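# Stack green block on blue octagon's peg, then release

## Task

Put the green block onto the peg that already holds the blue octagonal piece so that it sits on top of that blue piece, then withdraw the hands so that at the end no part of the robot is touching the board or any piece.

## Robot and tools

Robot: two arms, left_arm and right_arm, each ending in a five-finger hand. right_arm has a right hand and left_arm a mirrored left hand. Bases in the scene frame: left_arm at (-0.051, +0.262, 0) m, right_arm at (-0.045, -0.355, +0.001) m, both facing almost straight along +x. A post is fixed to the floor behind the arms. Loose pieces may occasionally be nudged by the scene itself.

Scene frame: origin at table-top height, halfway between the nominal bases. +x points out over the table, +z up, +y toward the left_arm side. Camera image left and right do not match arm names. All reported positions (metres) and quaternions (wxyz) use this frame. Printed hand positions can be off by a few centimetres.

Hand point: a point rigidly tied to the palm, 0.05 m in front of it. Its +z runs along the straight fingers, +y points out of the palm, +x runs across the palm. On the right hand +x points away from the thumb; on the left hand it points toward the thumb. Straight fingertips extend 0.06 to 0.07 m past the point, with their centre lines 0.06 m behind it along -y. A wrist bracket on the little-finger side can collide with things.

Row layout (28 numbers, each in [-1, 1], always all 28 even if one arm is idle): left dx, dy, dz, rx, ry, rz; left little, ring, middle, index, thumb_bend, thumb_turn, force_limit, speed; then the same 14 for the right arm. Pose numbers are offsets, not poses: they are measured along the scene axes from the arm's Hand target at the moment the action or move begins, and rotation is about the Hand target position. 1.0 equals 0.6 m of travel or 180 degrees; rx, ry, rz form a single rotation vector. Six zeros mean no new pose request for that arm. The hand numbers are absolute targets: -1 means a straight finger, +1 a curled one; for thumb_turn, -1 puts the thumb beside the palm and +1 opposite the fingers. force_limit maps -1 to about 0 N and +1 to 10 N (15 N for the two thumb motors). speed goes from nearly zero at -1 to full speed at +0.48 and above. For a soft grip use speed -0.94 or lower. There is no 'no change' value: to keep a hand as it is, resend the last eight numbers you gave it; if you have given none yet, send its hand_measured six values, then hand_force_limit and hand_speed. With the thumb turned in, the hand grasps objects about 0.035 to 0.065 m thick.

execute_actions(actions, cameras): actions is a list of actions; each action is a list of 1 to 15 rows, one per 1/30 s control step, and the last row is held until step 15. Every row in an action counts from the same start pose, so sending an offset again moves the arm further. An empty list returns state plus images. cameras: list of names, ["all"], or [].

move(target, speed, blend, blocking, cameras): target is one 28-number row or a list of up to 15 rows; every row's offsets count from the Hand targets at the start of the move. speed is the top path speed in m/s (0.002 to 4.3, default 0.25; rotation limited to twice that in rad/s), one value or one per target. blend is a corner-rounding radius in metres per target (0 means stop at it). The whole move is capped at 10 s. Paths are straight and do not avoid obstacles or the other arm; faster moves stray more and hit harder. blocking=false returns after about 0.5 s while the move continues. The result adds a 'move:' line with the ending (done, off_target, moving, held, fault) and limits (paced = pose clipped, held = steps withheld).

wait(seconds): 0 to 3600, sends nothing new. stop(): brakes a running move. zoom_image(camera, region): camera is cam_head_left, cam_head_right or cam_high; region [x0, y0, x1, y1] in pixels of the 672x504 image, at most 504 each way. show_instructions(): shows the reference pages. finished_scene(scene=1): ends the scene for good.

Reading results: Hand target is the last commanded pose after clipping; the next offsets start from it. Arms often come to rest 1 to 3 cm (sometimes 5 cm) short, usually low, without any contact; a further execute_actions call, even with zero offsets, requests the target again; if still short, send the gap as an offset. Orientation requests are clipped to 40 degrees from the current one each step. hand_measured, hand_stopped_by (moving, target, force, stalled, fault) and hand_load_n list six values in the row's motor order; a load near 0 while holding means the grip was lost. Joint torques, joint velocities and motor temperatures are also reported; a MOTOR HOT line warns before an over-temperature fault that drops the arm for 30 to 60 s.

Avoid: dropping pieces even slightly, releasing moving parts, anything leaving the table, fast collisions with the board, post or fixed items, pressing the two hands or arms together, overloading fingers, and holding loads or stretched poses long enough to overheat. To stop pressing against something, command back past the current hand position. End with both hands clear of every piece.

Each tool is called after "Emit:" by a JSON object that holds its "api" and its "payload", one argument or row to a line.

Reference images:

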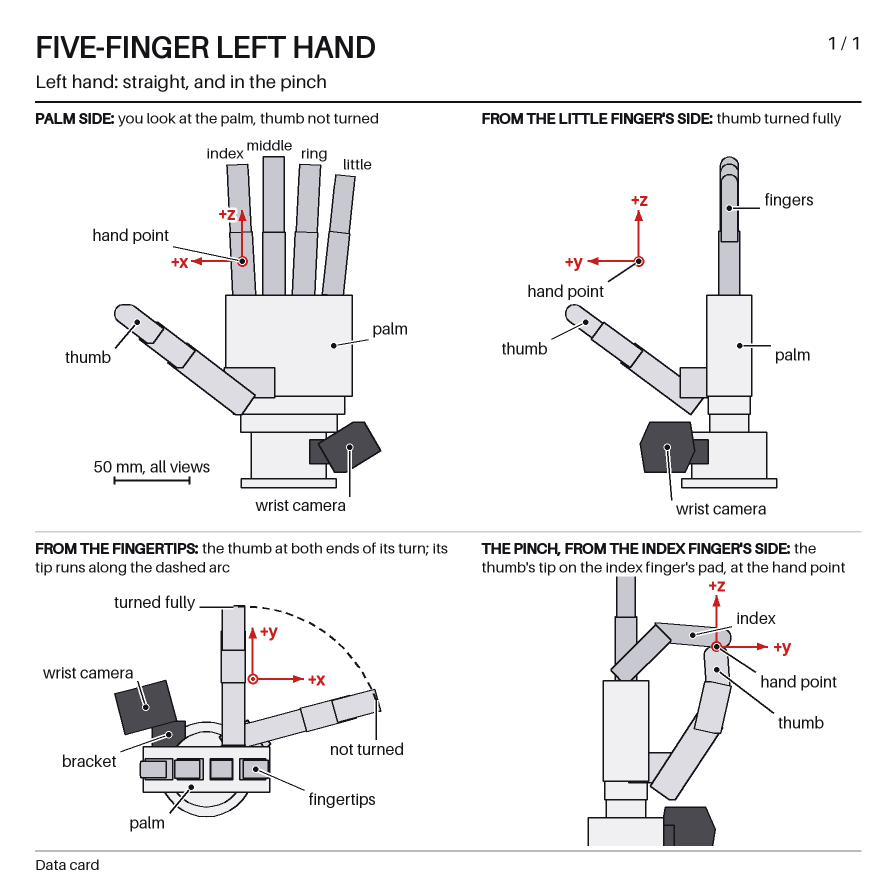

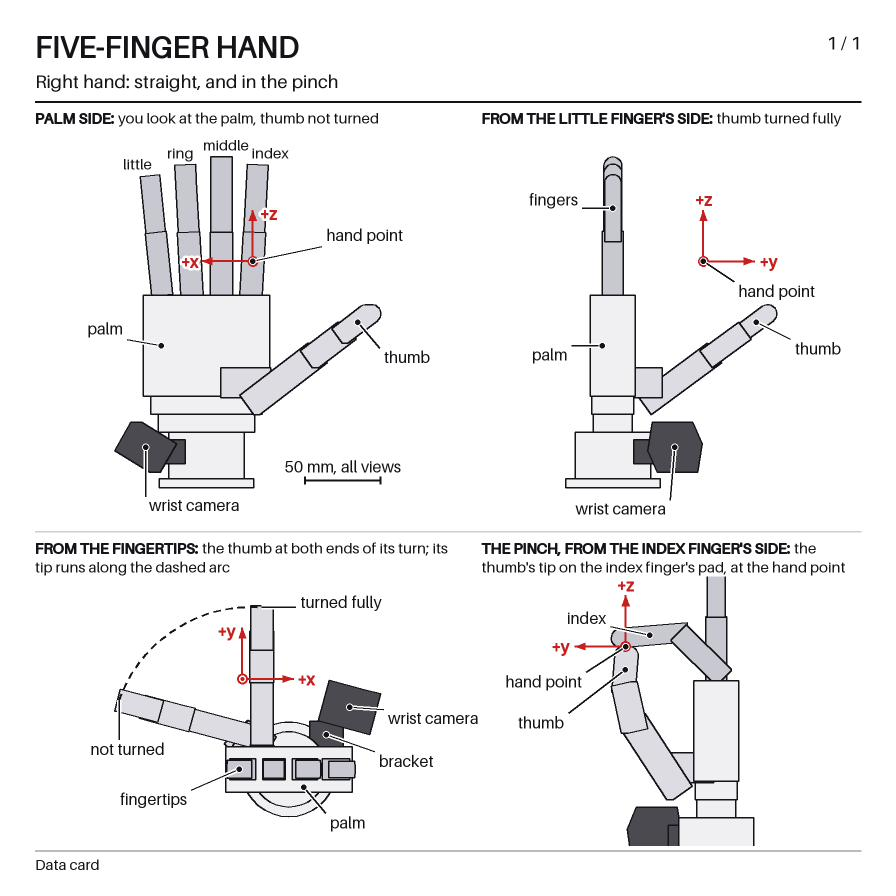

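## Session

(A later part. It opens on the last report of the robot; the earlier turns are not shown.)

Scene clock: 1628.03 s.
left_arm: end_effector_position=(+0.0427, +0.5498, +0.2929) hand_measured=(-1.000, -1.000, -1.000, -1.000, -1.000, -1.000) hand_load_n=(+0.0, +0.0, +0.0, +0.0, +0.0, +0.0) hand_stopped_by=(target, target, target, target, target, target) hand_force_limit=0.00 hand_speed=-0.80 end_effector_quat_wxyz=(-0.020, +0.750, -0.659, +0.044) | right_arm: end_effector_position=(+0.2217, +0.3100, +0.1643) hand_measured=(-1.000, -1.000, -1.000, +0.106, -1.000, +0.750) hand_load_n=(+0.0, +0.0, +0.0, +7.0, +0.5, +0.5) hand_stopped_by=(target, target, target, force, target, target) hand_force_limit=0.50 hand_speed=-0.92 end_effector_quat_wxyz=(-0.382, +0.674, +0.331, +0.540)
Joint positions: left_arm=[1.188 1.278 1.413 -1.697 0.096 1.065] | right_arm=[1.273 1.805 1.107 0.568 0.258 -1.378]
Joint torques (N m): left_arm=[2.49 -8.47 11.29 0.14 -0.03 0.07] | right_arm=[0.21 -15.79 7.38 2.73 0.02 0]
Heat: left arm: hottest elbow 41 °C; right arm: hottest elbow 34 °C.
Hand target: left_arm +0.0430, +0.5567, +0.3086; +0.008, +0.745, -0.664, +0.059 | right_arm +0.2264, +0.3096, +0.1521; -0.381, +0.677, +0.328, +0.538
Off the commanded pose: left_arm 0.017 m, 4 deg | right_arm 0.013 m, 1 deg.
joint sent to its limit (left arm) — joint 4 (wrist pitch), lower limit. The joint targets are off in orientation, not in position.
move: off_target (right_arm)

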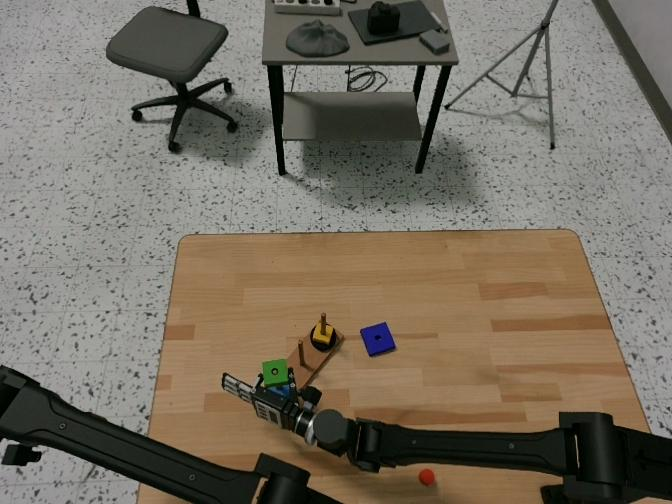

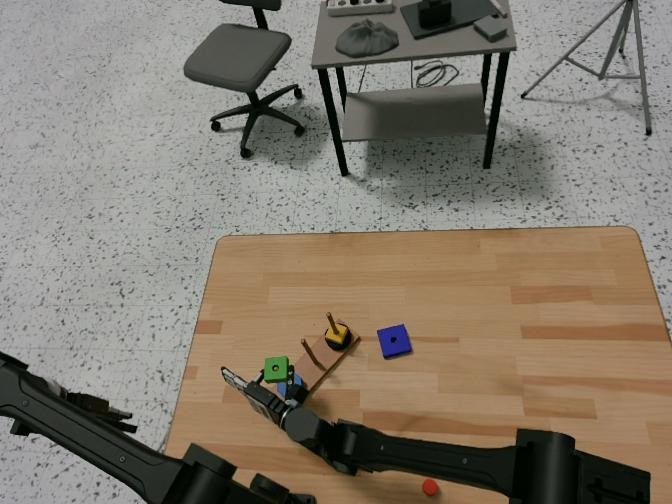

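Emit:
{"api": "move", "payload": {
  "target": [0,0,0,0,0,0,-1,-1,-1,-1,-1,-1,0,-0.8, 0.0005,-0.0003,-0.025,0,0,0,-1,-1,-1,0.6,-1,0.75,0.5,-0.92],
  "speed": 0.02,
  "cameras": ["cam_head_left","cam_head_right"]
}}

Scene clock: 1675.03 s.
left_arm: end_effector_position=(+0.0427, +0.5498, +0.2929) hand_measured=(-1.000, -1.000, -1.000, -1.000, -1.000, -1.000) hand_load_n=(+0.0, +0.0, +0.0, +0.0, +0.0, +0.0) hand_stopped_by=(target, target, target, target, target, target) hand_force_limit=0.00 hand_speed=-0.80 end_effector_quat_wxyz=(-0.020, +0.750, -0.659, +0.044) | right_arm: end_effector_position=(+0.2218, +0.3101, +0.1492) hand_measured=(-1.000, -1.000, -1.000, +0.106, -1.000, +0.750) hand_load_n=(+0.0, +0.0, +0.0, +7.0, +0.5, +0.5) hand_stopped_by=(target, target, target, force, target, target) hand_force_limit=0.50 hand_speed=-0.92 end_effector_quat_wxyz=(-0.382, +0.674, +0.331, +0.540)
Joint positions: left_arm=[1.188 1.278 1.413 -1.697 0.096 1.065] | right_arm=[1.273 1.832 1.097 0.604 0.258 -1.378]
Joint torques (N m): left_arm=[2.14 -8 11.29 0.16 -0.03 0.11] | right_arm=[0.38 -15.62 7.02 2.74 -0.01 0.01]
Heat: left arm: hottest elbow 41 °C; right arm: hottest elbow 34 °C.
Hand target: left_arm +0.0430, +0.5567, +0.3086; +0.008, +0.745, -0.664, +0.059 | right_arm +0.2267, +0.3093, +0.1369; -0.381, +0.677, +0.328, +0.538
Off the commanded pose: left_arm 0.017 m, 4 deg | right_arm 0.013 m, 1 deg.
joint sent to its limit (left arm) — joint 4 (wrist pitch), lower limit. The joint targets are off in orientation, not in position.
move: off_target (right_arm)

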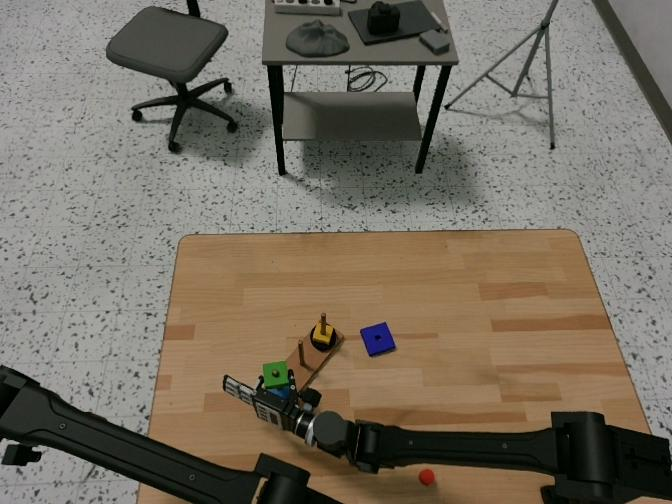

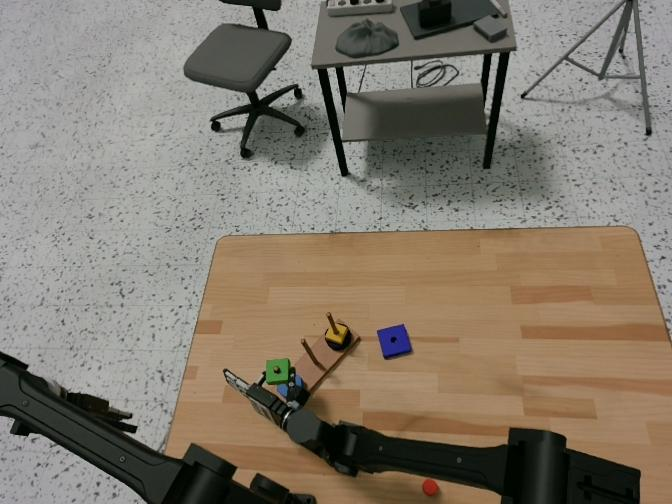

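Emit:
{"api": "zoom_image", "payload": {
  "camera": "cam_head_left",
  "region": [258, 352, 298, 392]
}}

Emit:
{"api": "zoom_image", "payload": {
  "camera": "cam_head_right",
  "region": [258, 348, 298, 388]
}}

Scaled by 12.600 from the camera's image (finer frame: 960x720).

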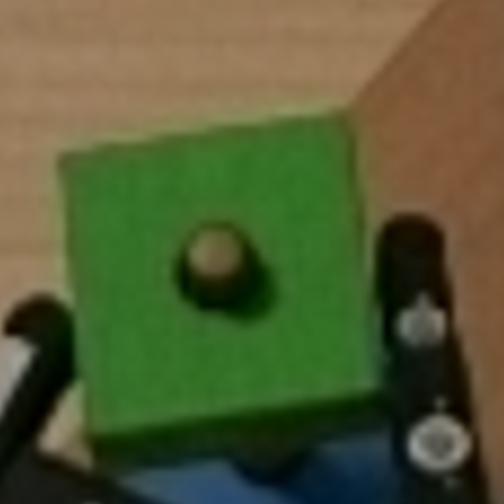

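Scaled by 12.600 from the camera's image (finer frame: 960x720).

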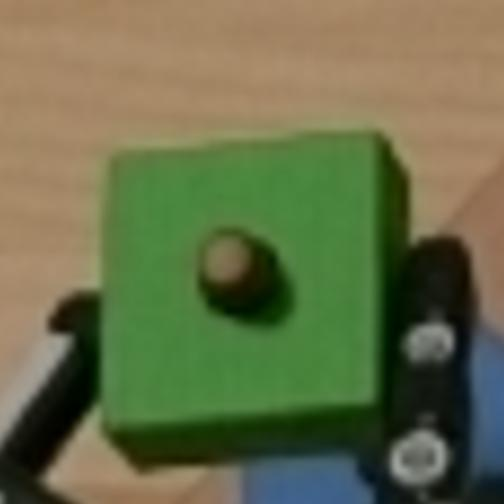

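Emit:
{"api": "move", "payload": {
  "target": [0,0,0,0,0,0,-1,-1,-1,-1,-1,-1,0,-0.8, 0.0005,-0.0005,-0.04,0,0,0,-1,-1,-1,0.6,-1,0.75,0.5,-0.92],
  "speed": 0.02,
  "cameras": ["cam_head_left","cam_head_right"]
}}

Emit:
{"api": "zoom_image", "payload": {
  "camera": "cam_head_left",
  "region": [258, 354, 298, 394]
}}

Emit:
{"api": "zoom_image", "payload": {
  "camera": "cam_head_right",
  "region": [260, 350, 300, 390]
}}

Scene clock: 1702.20 s.
left_arm: end_effector_position=(+0.0427, +0.5498, +0.2929) hand_measured=(-1.000, -1.000, -1.000, -1.000, -1.000, -1.000) hand_load_n=(+0.0, +0.0, +0.0, +0.0, +0.0, +0.0) hand_stopped_by=(target, target, target, target, target, target) hand_force_limit=0.00 hand_speed=-0.80 end_effector_quat_wxyz=(-0.020, +0.750, -0.659, +0.044) | right_arm: end_effector_position=(+0.2218, +0.3103, +0.1256) hand_measured=(-1.000, -1.000, -1.000, +0.106, -1.000, +0.750) hand_load_n=(+0.0, +0.0, +0.0, +7.0, +0.5, +0.5) hand_stopped_by=(target, target, target, force, target, target) hand_force_limit=0.50 hand_speed=-0.92 end_effector_quat_wxyz=(-0.382, +0.674, +0.331, +0.540)
Joint positions: left_arm=[1.188 1.278 1.413 -1.697 0.096 1.065] | right_arm=[1.273 1.877 1.084 0.663 0.258 -1.378]
Joint torques (N m): left_arm=[2.9 -8.12 11.26 0.14 -0.04 0.11] | right_arm=[0.15 -16.09 6.97 2.85 -0.04 0.03]
Heat: left arm: hottest elbow 41 °C; right arm: hottest shoulder 33 °C.
Hand target: left_arm +0.0430, +0.5567, +0.3086; +0.008, +0.745, -0.664, +0.059 | right_arm +0.2270, +0.3092, +0.1132; -0.381, +0.677, +0.327, +0.538
Off the commanded pose: left_arm 0.017 m, 4 deg | right_arm 0.014 m, 1 deg.
joint sent to its limit (left arm) — joint 4 (wrist pitch), lower limit. The joint targets are off in orientation, not in position.
move: off_target (right_arm)

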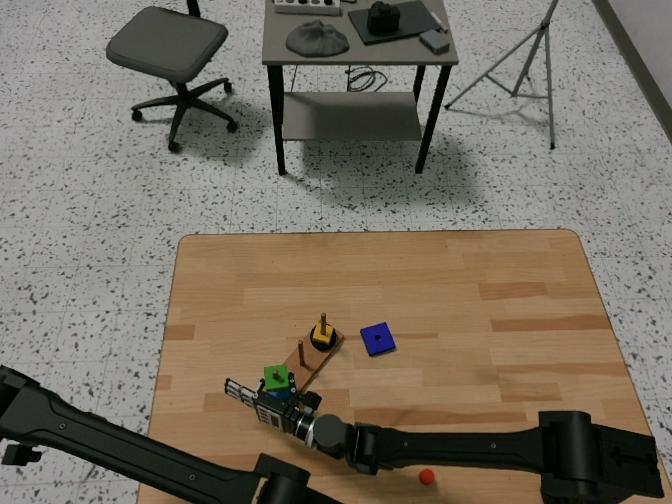

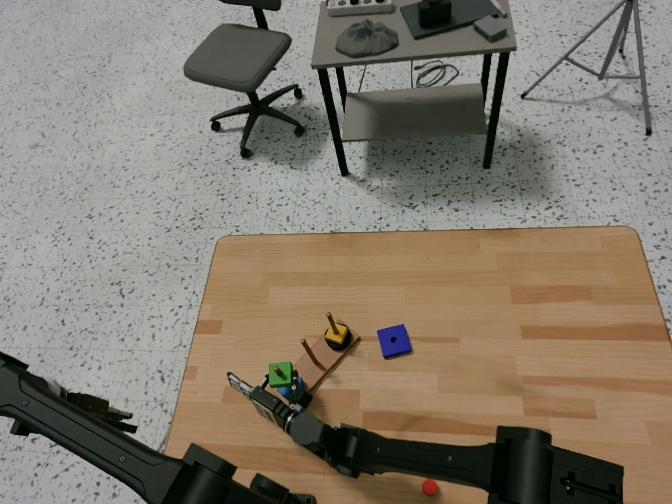

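Scaled by 12.600 from the camera's image (finer frame: 960x720).

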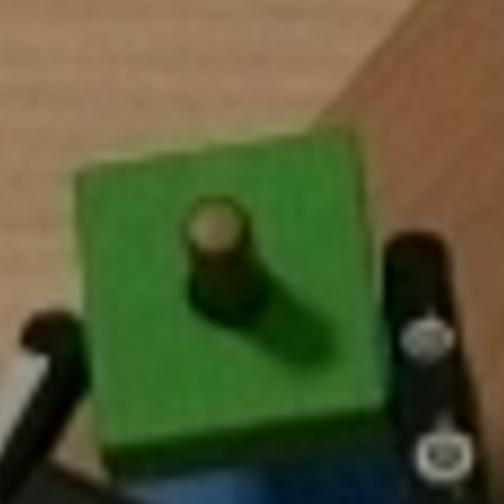

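Scaled by 12.600 from the camera's image (finer frame: 960x720).

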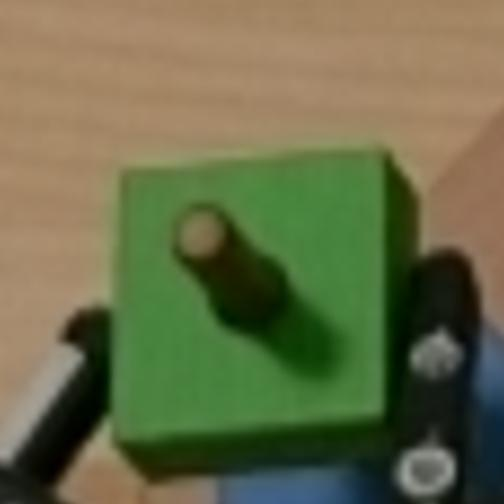

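Emit:
{"api": "move", "payload": {
  "target": [0,0,0,0,0,0,-1,-1,-1,-1,-1,-1,0,-0.8, 0.0005,-0.0008,-0.05,0,0,0,-1,-1,-1,0.6,-1,0.75,0.5,-0.92],
  "speed": 0.02,
  "cameras": ["cam_head_left","cam_head_right"]
}}

Emit:
{"api": "zoom_image", "payload": {
  "camera": "cam_head_left",
  "region": [258, 358, 298, 398]
}}

Emit:
{"api": "zoom_image", "payload": {
  "camera": "cam_head_right",
  "region": [262, 354, 302, 394]
}}

Scene clock: 1712.50 s.
left_arm: end_effector_position=(+0.0427, +0.5498, +0.2929) hand_measured=(-1.000, -1.000, -1.000, -1.000, -1.000, -1.000) hand_load_n=(+0.0, +0.0, -0.5, +0.0, +0.0, +0.0) hand_stopped_by=(target, target, target, target, target, target) hand_force_limit=0.00 hand_speed=-0.80 end_effector_quat_wxyz=(-0.020, +0.750, -0.659, +0.044) | right_arm: end_effector_position=(+0.2223, +0.3105, +0.0955) hand_measured=(-1.000, -1.000, -1.000, +0.106, -1.000, +0.750) hand_load_n=(+0.0, +0.0, +0.0, +7.5, +0.5, +0.5) hand_stopped_by=(target, target, target, force, target, target) hand_force_limit=0.50 hand_speed=-0.92 end_effector_quat_wxyz=(-0.382, +0.674, +0.330, +0.540)
Joint positions: left_arm=[1.188 1.278 1.413 -1.697 0.096 1.065] | right_arm=[1.272 1.939 1.074 0.735 0.257 -1.378]
Joint torques (N m): left_arm=[2.78 -7.94 11.41 0.12 0 0.11] | right_arm=[0.03 -16.79 6.45 2.81 -0.05 0]
Heat: left arm: hottest elbow 41 °C; right arm: hottest shoulder 34 °C.
Hand target: left_arm +0.0430, +0.5567, +0.3086; +0.008, +0.745, -0.664, +0.059 | right_arm +0.2273, +0.3087, +0.0830; -0.381, +0.677, +0.328, +0.538
Off the commanded pose: left_arm 0.017 m, 4 deg | right_arm 0.013 m, 0 deg.
joint sent to its limit (left arm) — joint 4 (wrist pitch), lower limit. The joint targets are off in orientation, not in position.
move: off_target (right_arm)

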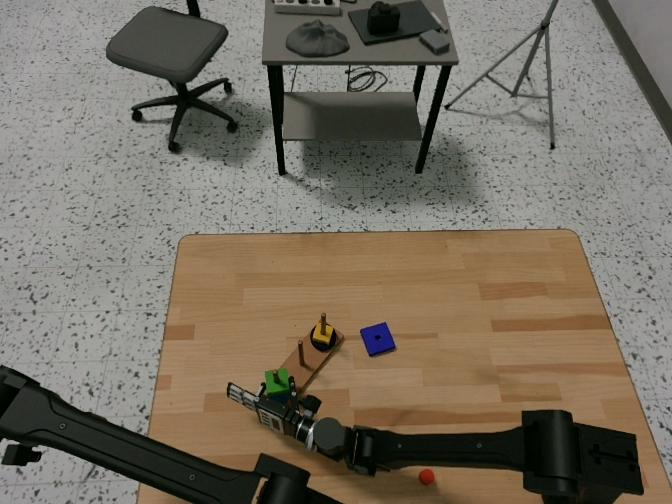

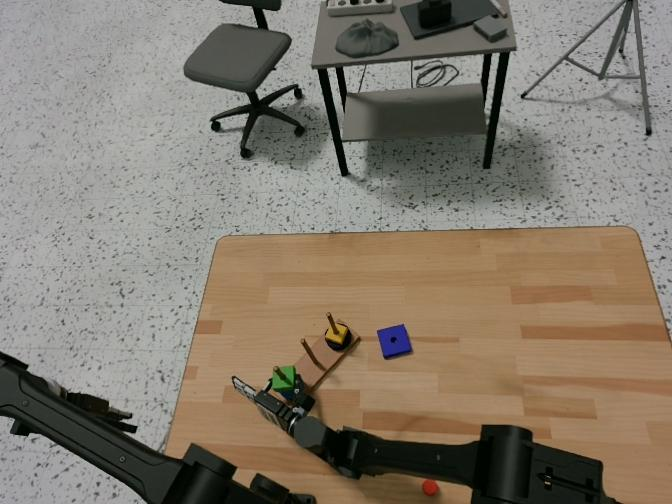

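Scaled by 12.600 from the camera's image (finer frame: 960x720).

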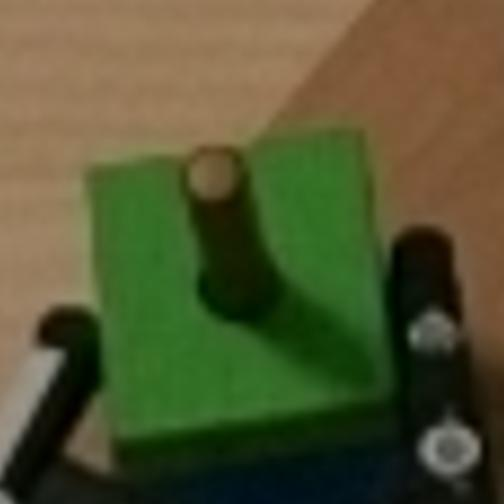

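Scaled by 12.600 from the camera's image (finer frame: 960x720).

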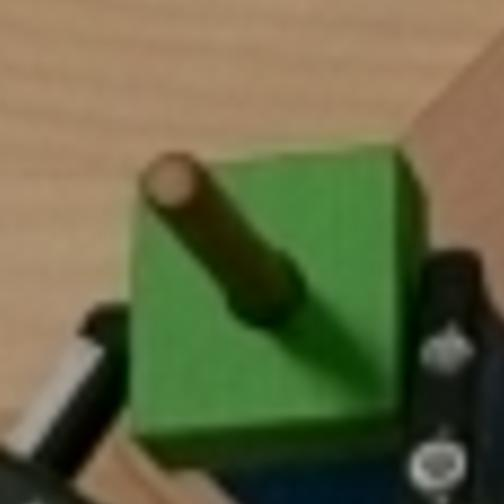

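Emit:
{"api": "move", "payload": {
  "target": [0,0,0,0,0,0,-1,-1,-1,-1,-1,-1,0,-0.8, -0.0003,-0.002,-0.03,0,0,0,-1,-1,-1,0.6,-1,0.75,0.5,-0.92],
  "speed": 0.02,
  "cameras": ["cam_head_left","cam_head_right"]
}}

Emit:
{"api": "zoom_image", "payload": {
  "camera": "cam_head_left",
  "region": [258, 360, 298, 400]
}}

Emit:
{"api": "zoom_image", "payload": {
  "camera": "cam_head_right",
  "region": [264, 356, 304, 396]
}}

Scene clock: 1724.93 s.
left_arm: end_effector_position=(+0.0427, +0.5498, +0.2929) hand_measured=(-1.000, -1.000, -1.000, -1.000, -1.000, -1.000) hand_load_n=(+0.0, +0.0, +0.0, +0.0, +0.0, +0.0) hand_stopped_by=(target, target, target, target, target, target) hand_force_limit=0.00 hand_speed=-0.80 end_effector_quat_wxyz=(-0.020, +0.750, -0.659, +0.044) | right_arm: end_effector_position=(+0.2224, +0.3101, +0.0782) hand_measured=(-1.000, -1.000, -1.000, +0.106, -1.000, +0.750) hand_load_n=(+0.0, +0.0, +0.0, +7.0, +0.0, +0.0) hand_stopped_by=(target, target, target, force, target, target) hand_force_limit=0.50 hand_speed=-0.92 end_effector_quat_wxyz=(-0.382, +0.673, +0.330, +0.540)
Joint positions: left_arm=[1.188 1.278 1.413 -1.697 0.096 1.065] | right_arm=[1.272 1.975 1.068 0.778 0.257 -1.378]
Joint torques (N m): left_arm=[2.61 -8.41 11.25 0.13 -0.09 0.13] | right_arm=[0.09 -16.32 6.06 2.92 -0.05 0.02]
Heat: left arm: hottest elbow 41 °C; right arm: hottest shoulder 35 °C.
Hand target: left_arm +0.0430, +0.5567, +0.3086; +0.008, +0.745, -0.664, +0.059 | right_arm +0.2273, +0.3075, +0.0652; -0.381, +0.677, +0.327, +0.538
Off the commanded pose: left_arm 0.017 m, 4 deg | right_arm 0.014 m, 1 deg.
joint sent to its limit (left arm) — joint 4 (wrist pitch), lower limit. The joint targets are off in orientation, not in position.
move: off_target (right_arm)

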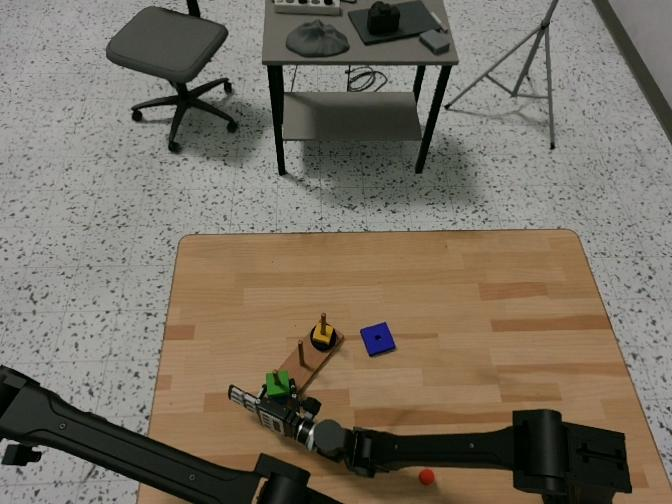

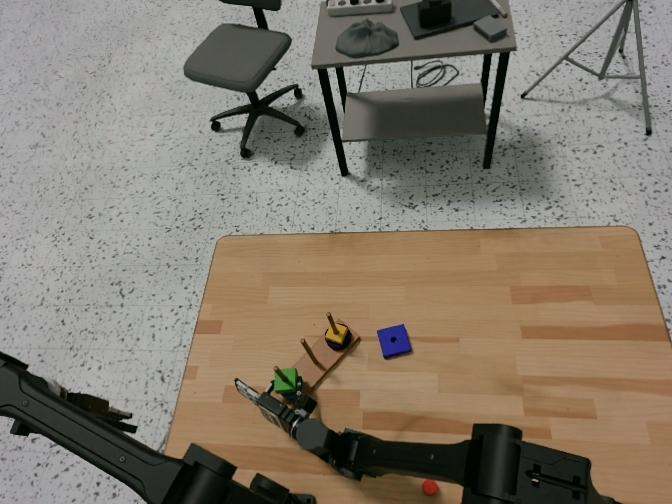

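Scaled by 12.600 from the camera's image (finer frame: 960x720).

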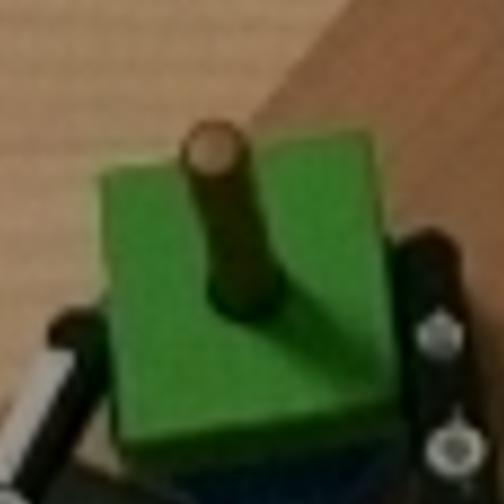

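Scaled by 12.600 from the camera's image (finer frame: 960x720).

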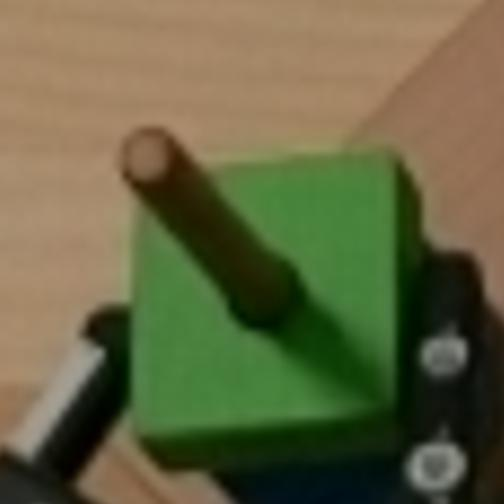

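Emit:
{"api": "move", "payload": {
  "target": [0,0,0,0,0,0,-1,-1,-1,-1,-1,-1,0,-0.8, -0.0003,-0.001,-0.0133,0,0,0,-1,-1,-1,0.6,-1,0.75,0.5,-0.92],
  "speed": 0.02,
  "cameras": ["cam_head_left","cam_head_right"]
}}

Emit:
{"api": "zoom_image", "payload": {
  "camera": "cam_head_left",
  "region": [258, 360, 298, 400]
}}

Emit:
{"api": "zoom_image", "payload": {
  "camera": "cam_head_right",
  "region": [264, 356, 304, 396]
}}

Scene clock: 1734.00 s.
left_arm: end_effector_position=(+0.0427, +0.5498, +0.2929) hand_measured=(-1.000, -1.000, -1.000, -1.000, -1.000, -1.000) hand_load_n=(+0.0, +0.0, +0.0, +0.0, -0.5, +0.0) hand_stopped_by=(target, target, target, target, target, target) hand_force_limit=0.00 hand_speed=-0.80 end_effector_quat_wxyz=(-0.020, +0.750, -0.659, +0.044) | right_arm: end_effector_position=(+0.2223, +0.3093, +0.0690) hand_measured=(-1.000, -1.000, -1.000, +0.106, -1.000, +0.750) hand_load_n=(+0.0, +0.0, +0.0, +7.0, +0.0, +0.0) hand_stopped_by=(target, target, target, force, target, target) hand_force_limit=0.50 hand_speed=-0.92 end_effector_quat_wxyz=(-0.382, +0.674, +0.330, +0.540)
Joint positions: left_arm=[1.188 1.278 1.413 -1.697 0.096 1.065] | right_arm=[1.272 1.993 1.065 0.797 0.257 -1.378]
Joint torques (N m): left_arm=[2.37 -8.59 11.43 0.23 -0.02 0.11] | right_arm=[0.26 -16.91 6.19 2.63 -0.05 0.01]
Heat: left arm: hottest elbow 41 °C; right arm: hottest shoulder 35 °C.
Hand target: left_arm +0.0430, +0.5567, +0.3086; +0.008, +0.745, -0.664, +0.059 | right_arm +0.2270, +0.3067, +0.0569; -0.381, +0.677, +0.328, +0.538
Off the commanded pose: left_arm 0.017 m, 4 deg | right_arm 0.013 m, 0 deg.
joint sent to its limit (left arm) — joint 4 (wrist pitch), lower limit. The joint targets are off in orientation, not in position.
move: off_target (right_arm)

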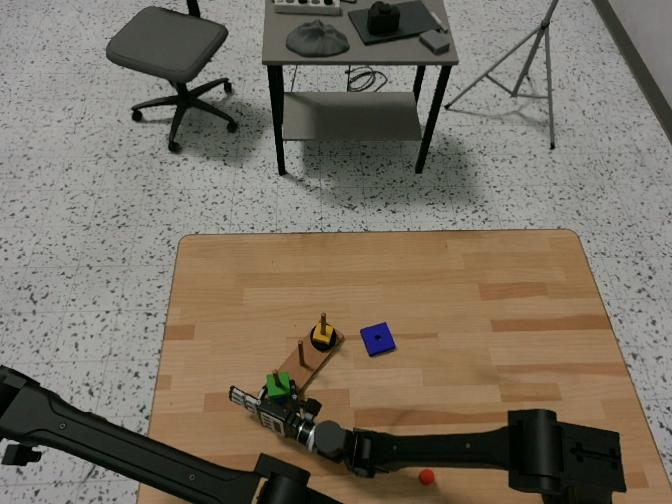

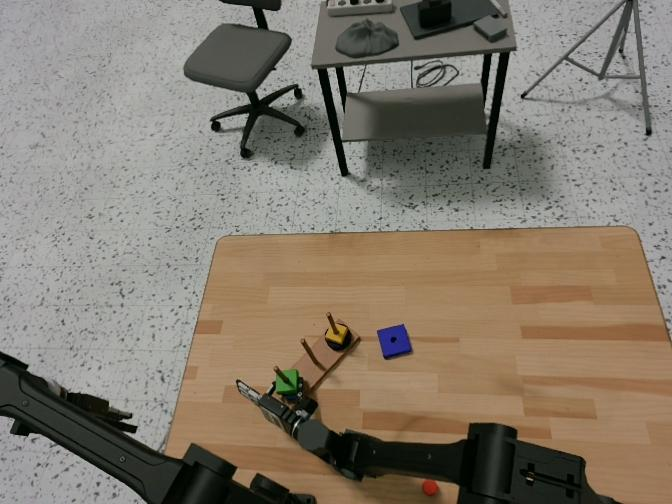

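Scaled by 12.600 from the camera's image (finer frame: 960x720).

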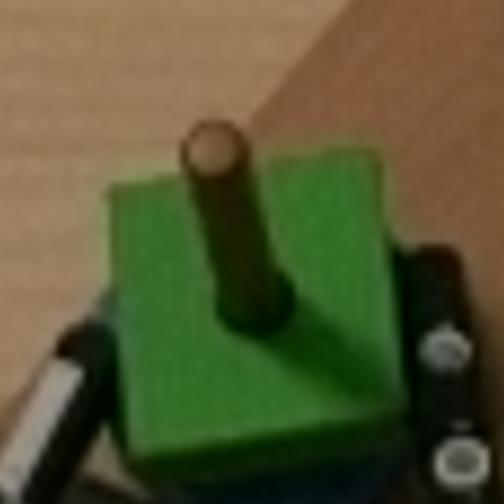

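Scaled by 12.600 from the camera's image (finer frame: 960x720).

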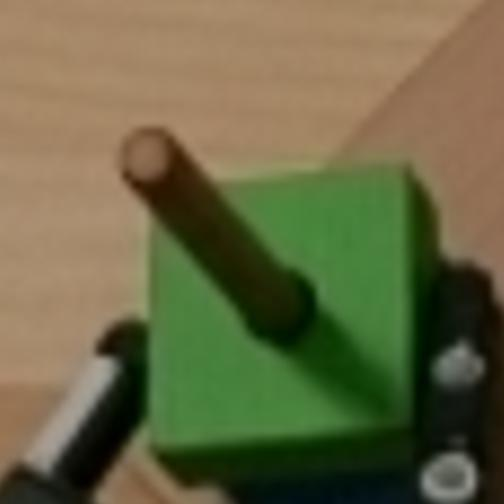

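Emit:
{"api": "move", "payload": {
  "target": [0,0,0,0,0,0,-1,-1,-1,-1,-1,-1,0,-0.8, 0,0.0005,-0.0067,0,0,0,-1,-1,-1,0.6,-1,0.75,0.5,-0.92],
  "speed": 0.015,
  "cameras": ["cam_head_left","cam_head_right"]
}}

Emit:
{"api": "zoom_image", "payload": {
  "camera": "cam_head_left",
  "region": [258, 360, 298, 400]
}}

Emit:
{"api": "zoom_image", "payload": {
  "camera": "cam_head_right",
  "region": [264, 356, 304, 396]
}}

Scene clock: 1742.23 s.
left_arm: end_effector_position=(+0.0427, +0.5498, +0.2929) hand_measured=(-1.000, -1.000, -1.000, -1.000, -1.000, -1.000) hand_load_n=(+0.0, +0.0, +0.0, +0.0, +0.0, +0.0) hand_stopped_by=(target, target, target, target, target, target) hand_force_limit=0.00 hand_speed=-0.80 end_effector_quat_wxyz=(-0.020, +0.750, -0.659, +0.044) | right_arm: end_effector_position=(+0.2223, +0.3094, +0.0655) hand_measured=(-1.000, -1.000, -1.000, +0.106, -1.000, +0.750) hand_load_n=(+0.0, +0.0, +0.0, +7.5, +0.0, +0.0) hand_stopped_by=(target, target, target, force, target, target) hand_force_limit=0.50 hand_speed=-0.92 end_effector_quat_wxyz=(-0.382, +0.674, +0.330, +0.540)
Joint positions: left_arm=[1.188 1.278 1.413 -1.697 0.096 1.065] | right_arm=[1.272 2.001 1.065 0.806 0.257 -1.378]
Joint torques (N m): left_arm=[2.49 -8.35 11.28 0.18 -0.02 0.13] | right_arm=[-0.15 -16.32 6.06 2.84 -0.03 0.01]
Heat: left arm: hottest elbow 41 °C; right arm: hottest shoulder 35 °C.
Hand target: left_arm +0.0430, +0.5567, +0.3086; +0.008, +0.745, -0.664, +0.059 | right_arm +0.2270, +0.3070, +0.0528; -0.381, +0.677, +0.328, +0.538
Off the commanded pose: left_arm 0.017 m, 4 deg | right_arm 0.014 m, 1 deg.
joint sent to its limit (left arm) — joint 4 (wrist pitch), lower limit. The joint targets are off in orientation, not in position.
move: off_target (right_arm)

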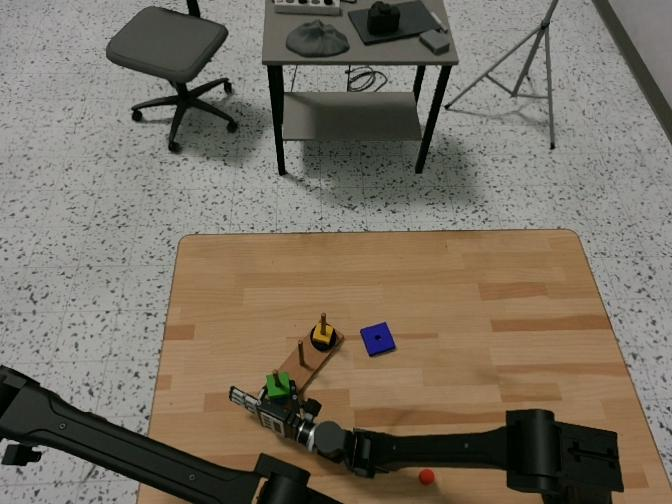

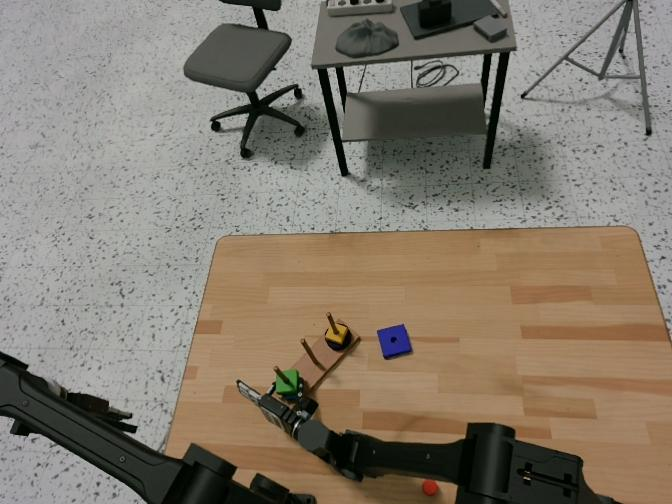

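Scaled by 12.600 from the camera's image (finer frame: 960x720).

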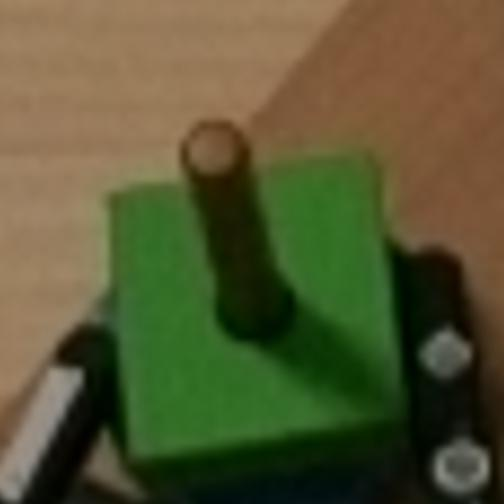

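Scaled by 12.600 from the camera's image (finer frame: 960x720).

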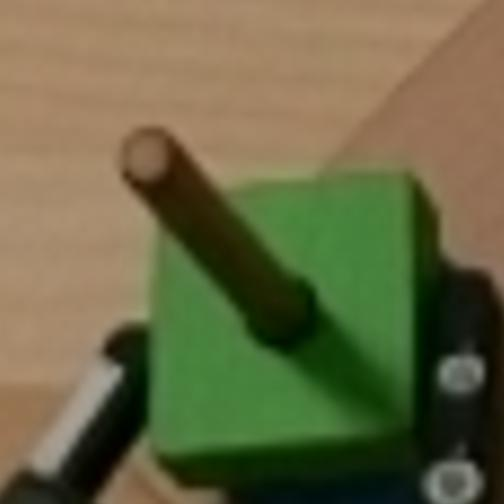

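Emit:
{"api": "move", "payload": {
  "target": [0,0,0,0,0,0,-1,-1,-1,-1,-1,-1,0,-0.8, 0,0.0002,-0.005,0,0,0,-1,-1,-1,0.6,-1,0.75,0.5,-0.92],
  "speed": 0.015,
  "cameras": ["cam_head_left","cam_head_right"]
}}

Emit:
{"api": "zoom_image", "payload": {
  "camera": "cam_head_left",
  "region": [258, 362, 298, 402]
}}

Emit:
{"api": "zoom_image", "payload": {
  "camera": "cam_head_right",
  "region": [264, 362, 304, 402]
}}

Scene clock: 1753.63 s.
left_arm: end_effector_position=(+0.0427, +0.5498, +0.2929) hand_measured=(-1.000, -1.000, -1.000, -1.000, -1.000, -1.000) hand_load_n=(+0.0, +0.0, +0.0, +0.0, +0.0, +0.0) hand_stopped_by=(target, target, target, target, target, target) hand_force_limit=0.00 hand_speed=-0.80 end_effector_quat_wxyz=(-0.020, +0.750, -0.659, +0.044) | right_arm: end_effector_position=(+0.2224, +0.3098, +0.0649) hand_measured=(-1.000, -1.000, -1.000, +0.106, -1.000, +0.750) hand_load_n=(+0.0, +0.0, -0.5, +7.0, +0.5, +0.0) hand_stopped_by=(target, target, target, force, target, target) hand_force_limit=0.50 hand_speed=-0.92 end_effector_quat_wxyz=(-0.383, +0.673, +0.329, +0.541)
Joint positions: left_arm=[1.188 1.278 1.413 -1.697 0.096 1.065] | right_arm=[1.272 2.005 1.065 0.814 0.257 -1.378]
Joint torques (N m): left_arm=[2.67 -8.06 11.25 0.14 -0.04 0.1] | right_arm=[0.09 -16.38 6.13 2.65 -0.03 0.03]
Heat: left arm: hottest elbow 41 °C; right arm: hottest shoulder 34 °C.
Hand target: left_arm +0.0430, +0.5567, +0.3086; +0.008, +0.745, -0.664, +0.059 | right_arm +0.2270, +0.3072, +0.0501; -0.381, +0.677, +0.327, +0.538
Off the commanded pose: left_arm 0.017 m, 4 deg | right_arm 0.016 m, 1 deg.
joint sent to its limit (left arm) — joint 4 (wrist pitch), lower limit. The joint targets are off in orientation, not in position.
move: off_target (right_arm)

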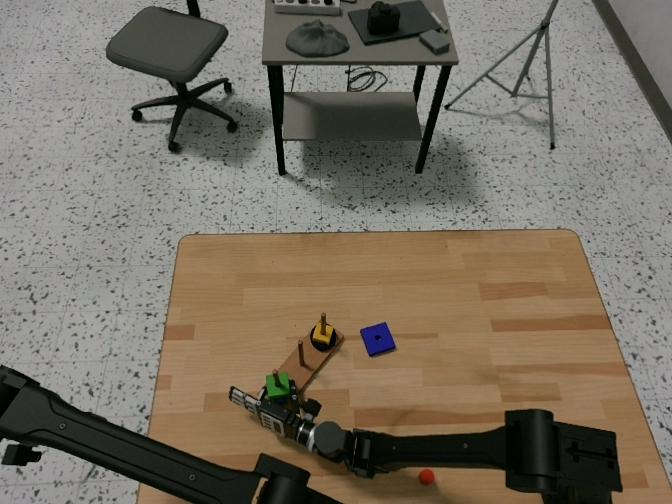

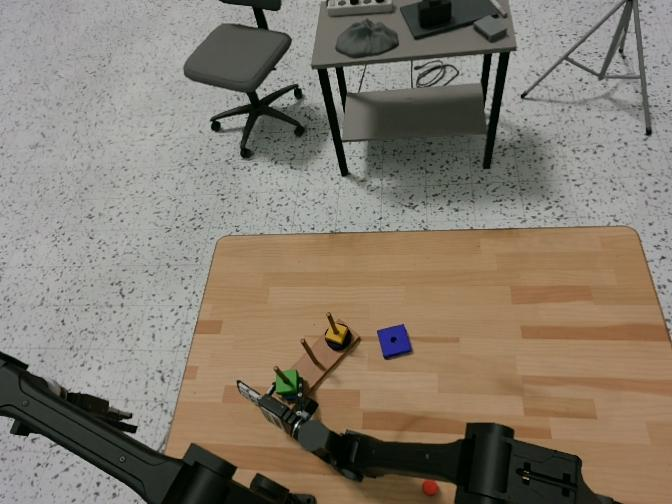

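Scaled by 12.600 from the camera's image (finer frame: 960x720).

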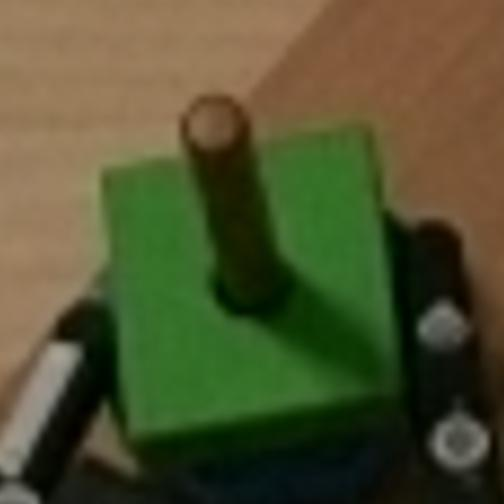

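Scaled by 12.600 from the camera's image (finer frame: 960x720).

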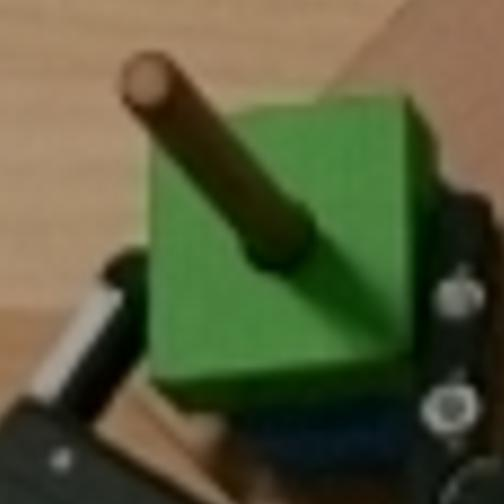

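Emit:
{"api": "execute_actions", "payload": {
  "actions": [],
  "cameras": ["cam_high","cam_head_left","cam_head_right"]
}}

Emit:
{"api": "zoom_image", "payload": {
  "camera": "cam_high",
  "region": [160, 300, 260, 400]
}}

Emit:
{"api": "zoom_image", "payload": {
  "camera": "cam_head_left",
  "region": [255, 365, 305, 415]
}}

Emit:
{"api": "zoom_image", "payload": {
  "camera": "cam_head_right",
  "region": [262, 362, 312, 412]
}}

Scene clock: 1774.37 s.
left_arm: end_effector_position=(+0.0427, +0.5498, +0.2929) hand_measured=(-1.000, -1.000, -1.000, -1.000, -1.000, -1.000) hand_load_n=(+0.0, +0.0, +0.0, +0.0, -0.5, +0.0) hand_stopped_by=(target, target, target, target, target, target) hand_force_limit=0.00 hand_speed=-0.80 end_effector_quat_wxyz=(-0.020, +0.750, -0.659, +0.044) | right_arm: end_effector_position=(+0.2224, +0.3098, +0.0649) hand_measured=(-1.000, -1.000, -1.000, +0.106, -1.000, +0.750) hand_load_n=(+0.0, +0.0, +0.0, +7.0, +0.0, +0.0) hand_stopped_by=(target, target, target, force, target, target) hand_force_limit=0.50 hand_speed=-0.92 end_effector_quat_wxyz=(-0.383, +0.673, +0.329, +0.541)
Joint positions: left_arm=[1.188 1.278 1.413 -1.697 0.096 1.065] | right_arm=[1.272 2.005 1.065 0.814 0.257 -1.378]
Joint velocities: within noise
Joint torques (N m): left_arm=[2.61 -8.59 11.25 0.28 -0.02 0.12] | right_arm=[-0.03 -16.5 6.12 2.77 -0.04 0.01]
Motor temperatures (°C): left_arm=[22 30 41 23 25 26] | right_arm=[26 34 31 25 25 23]
Heat: left arm: hottest elbow 41 °C; right arm: hottest shoulder 34 °C.
Hand target: left_arm +0.0430, +0.5567, +0.3086; +0.008, +0.745, -0.664, +0.059 | right_arm +0.2270, +0.3072, +0.0501; -0.381, +0.677, +0.327, +0.538
Off the commanded pose: left_arm 0.017 m, 4 deg | right_arm 0.016 m, 1 deg.

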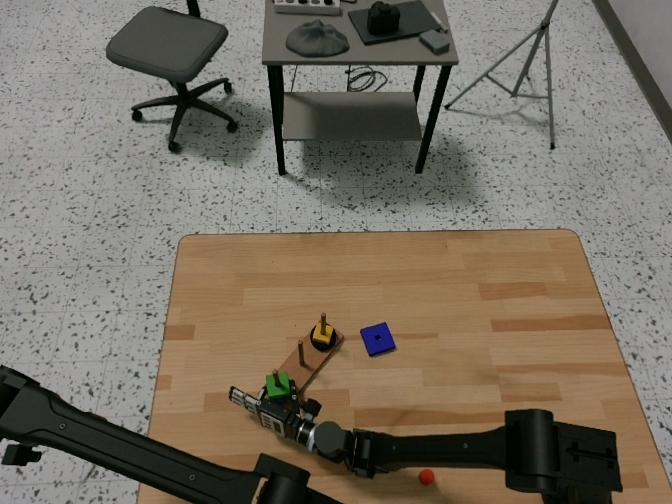

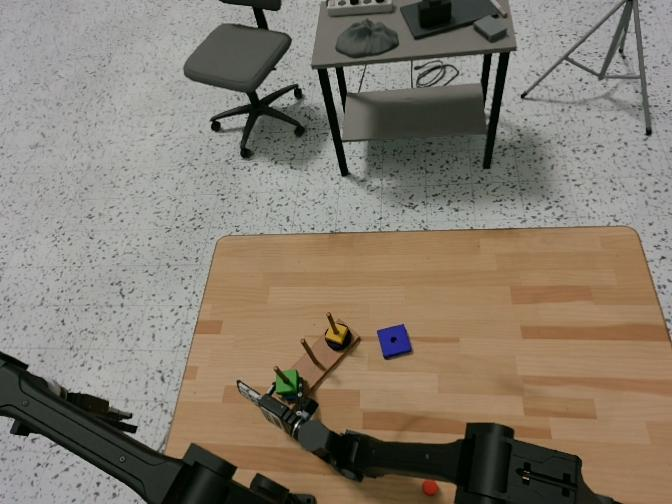

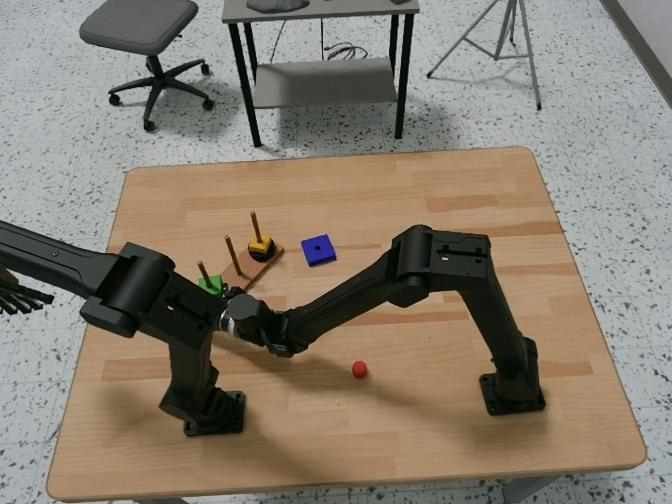

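Scaled by 5.040 from the camera's image (finer frame: 960x720).

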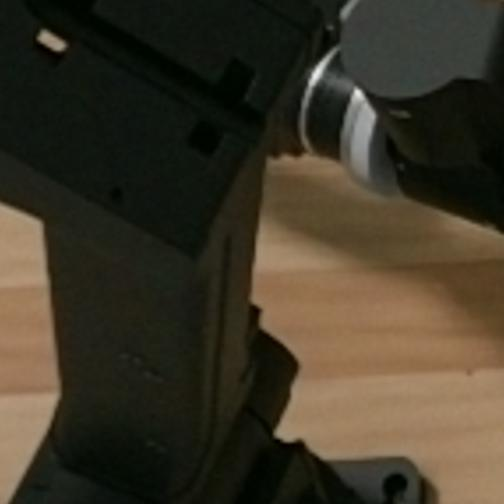

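Scaled by 10.080 from the camera's image (finer frame: 960x720).

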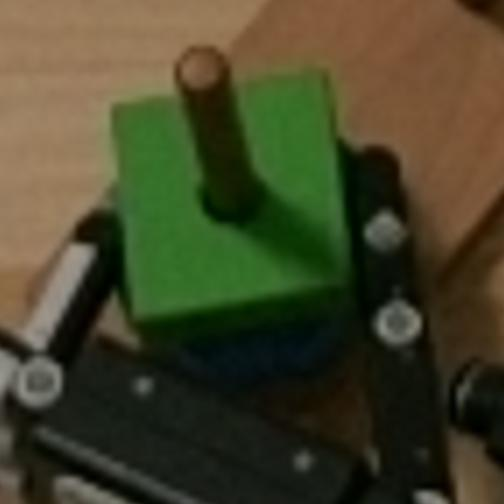

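Scaled by 10.080 from the camera's image (finer frame: 960x720).

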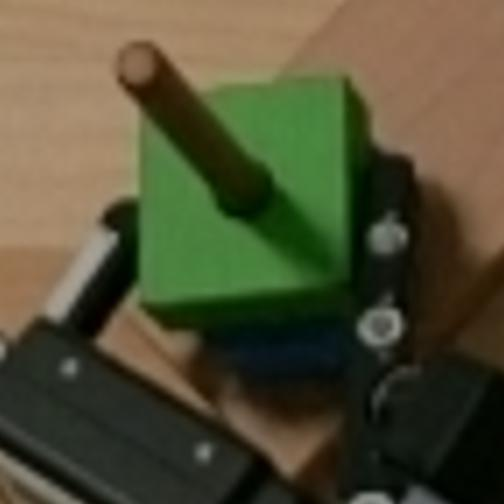

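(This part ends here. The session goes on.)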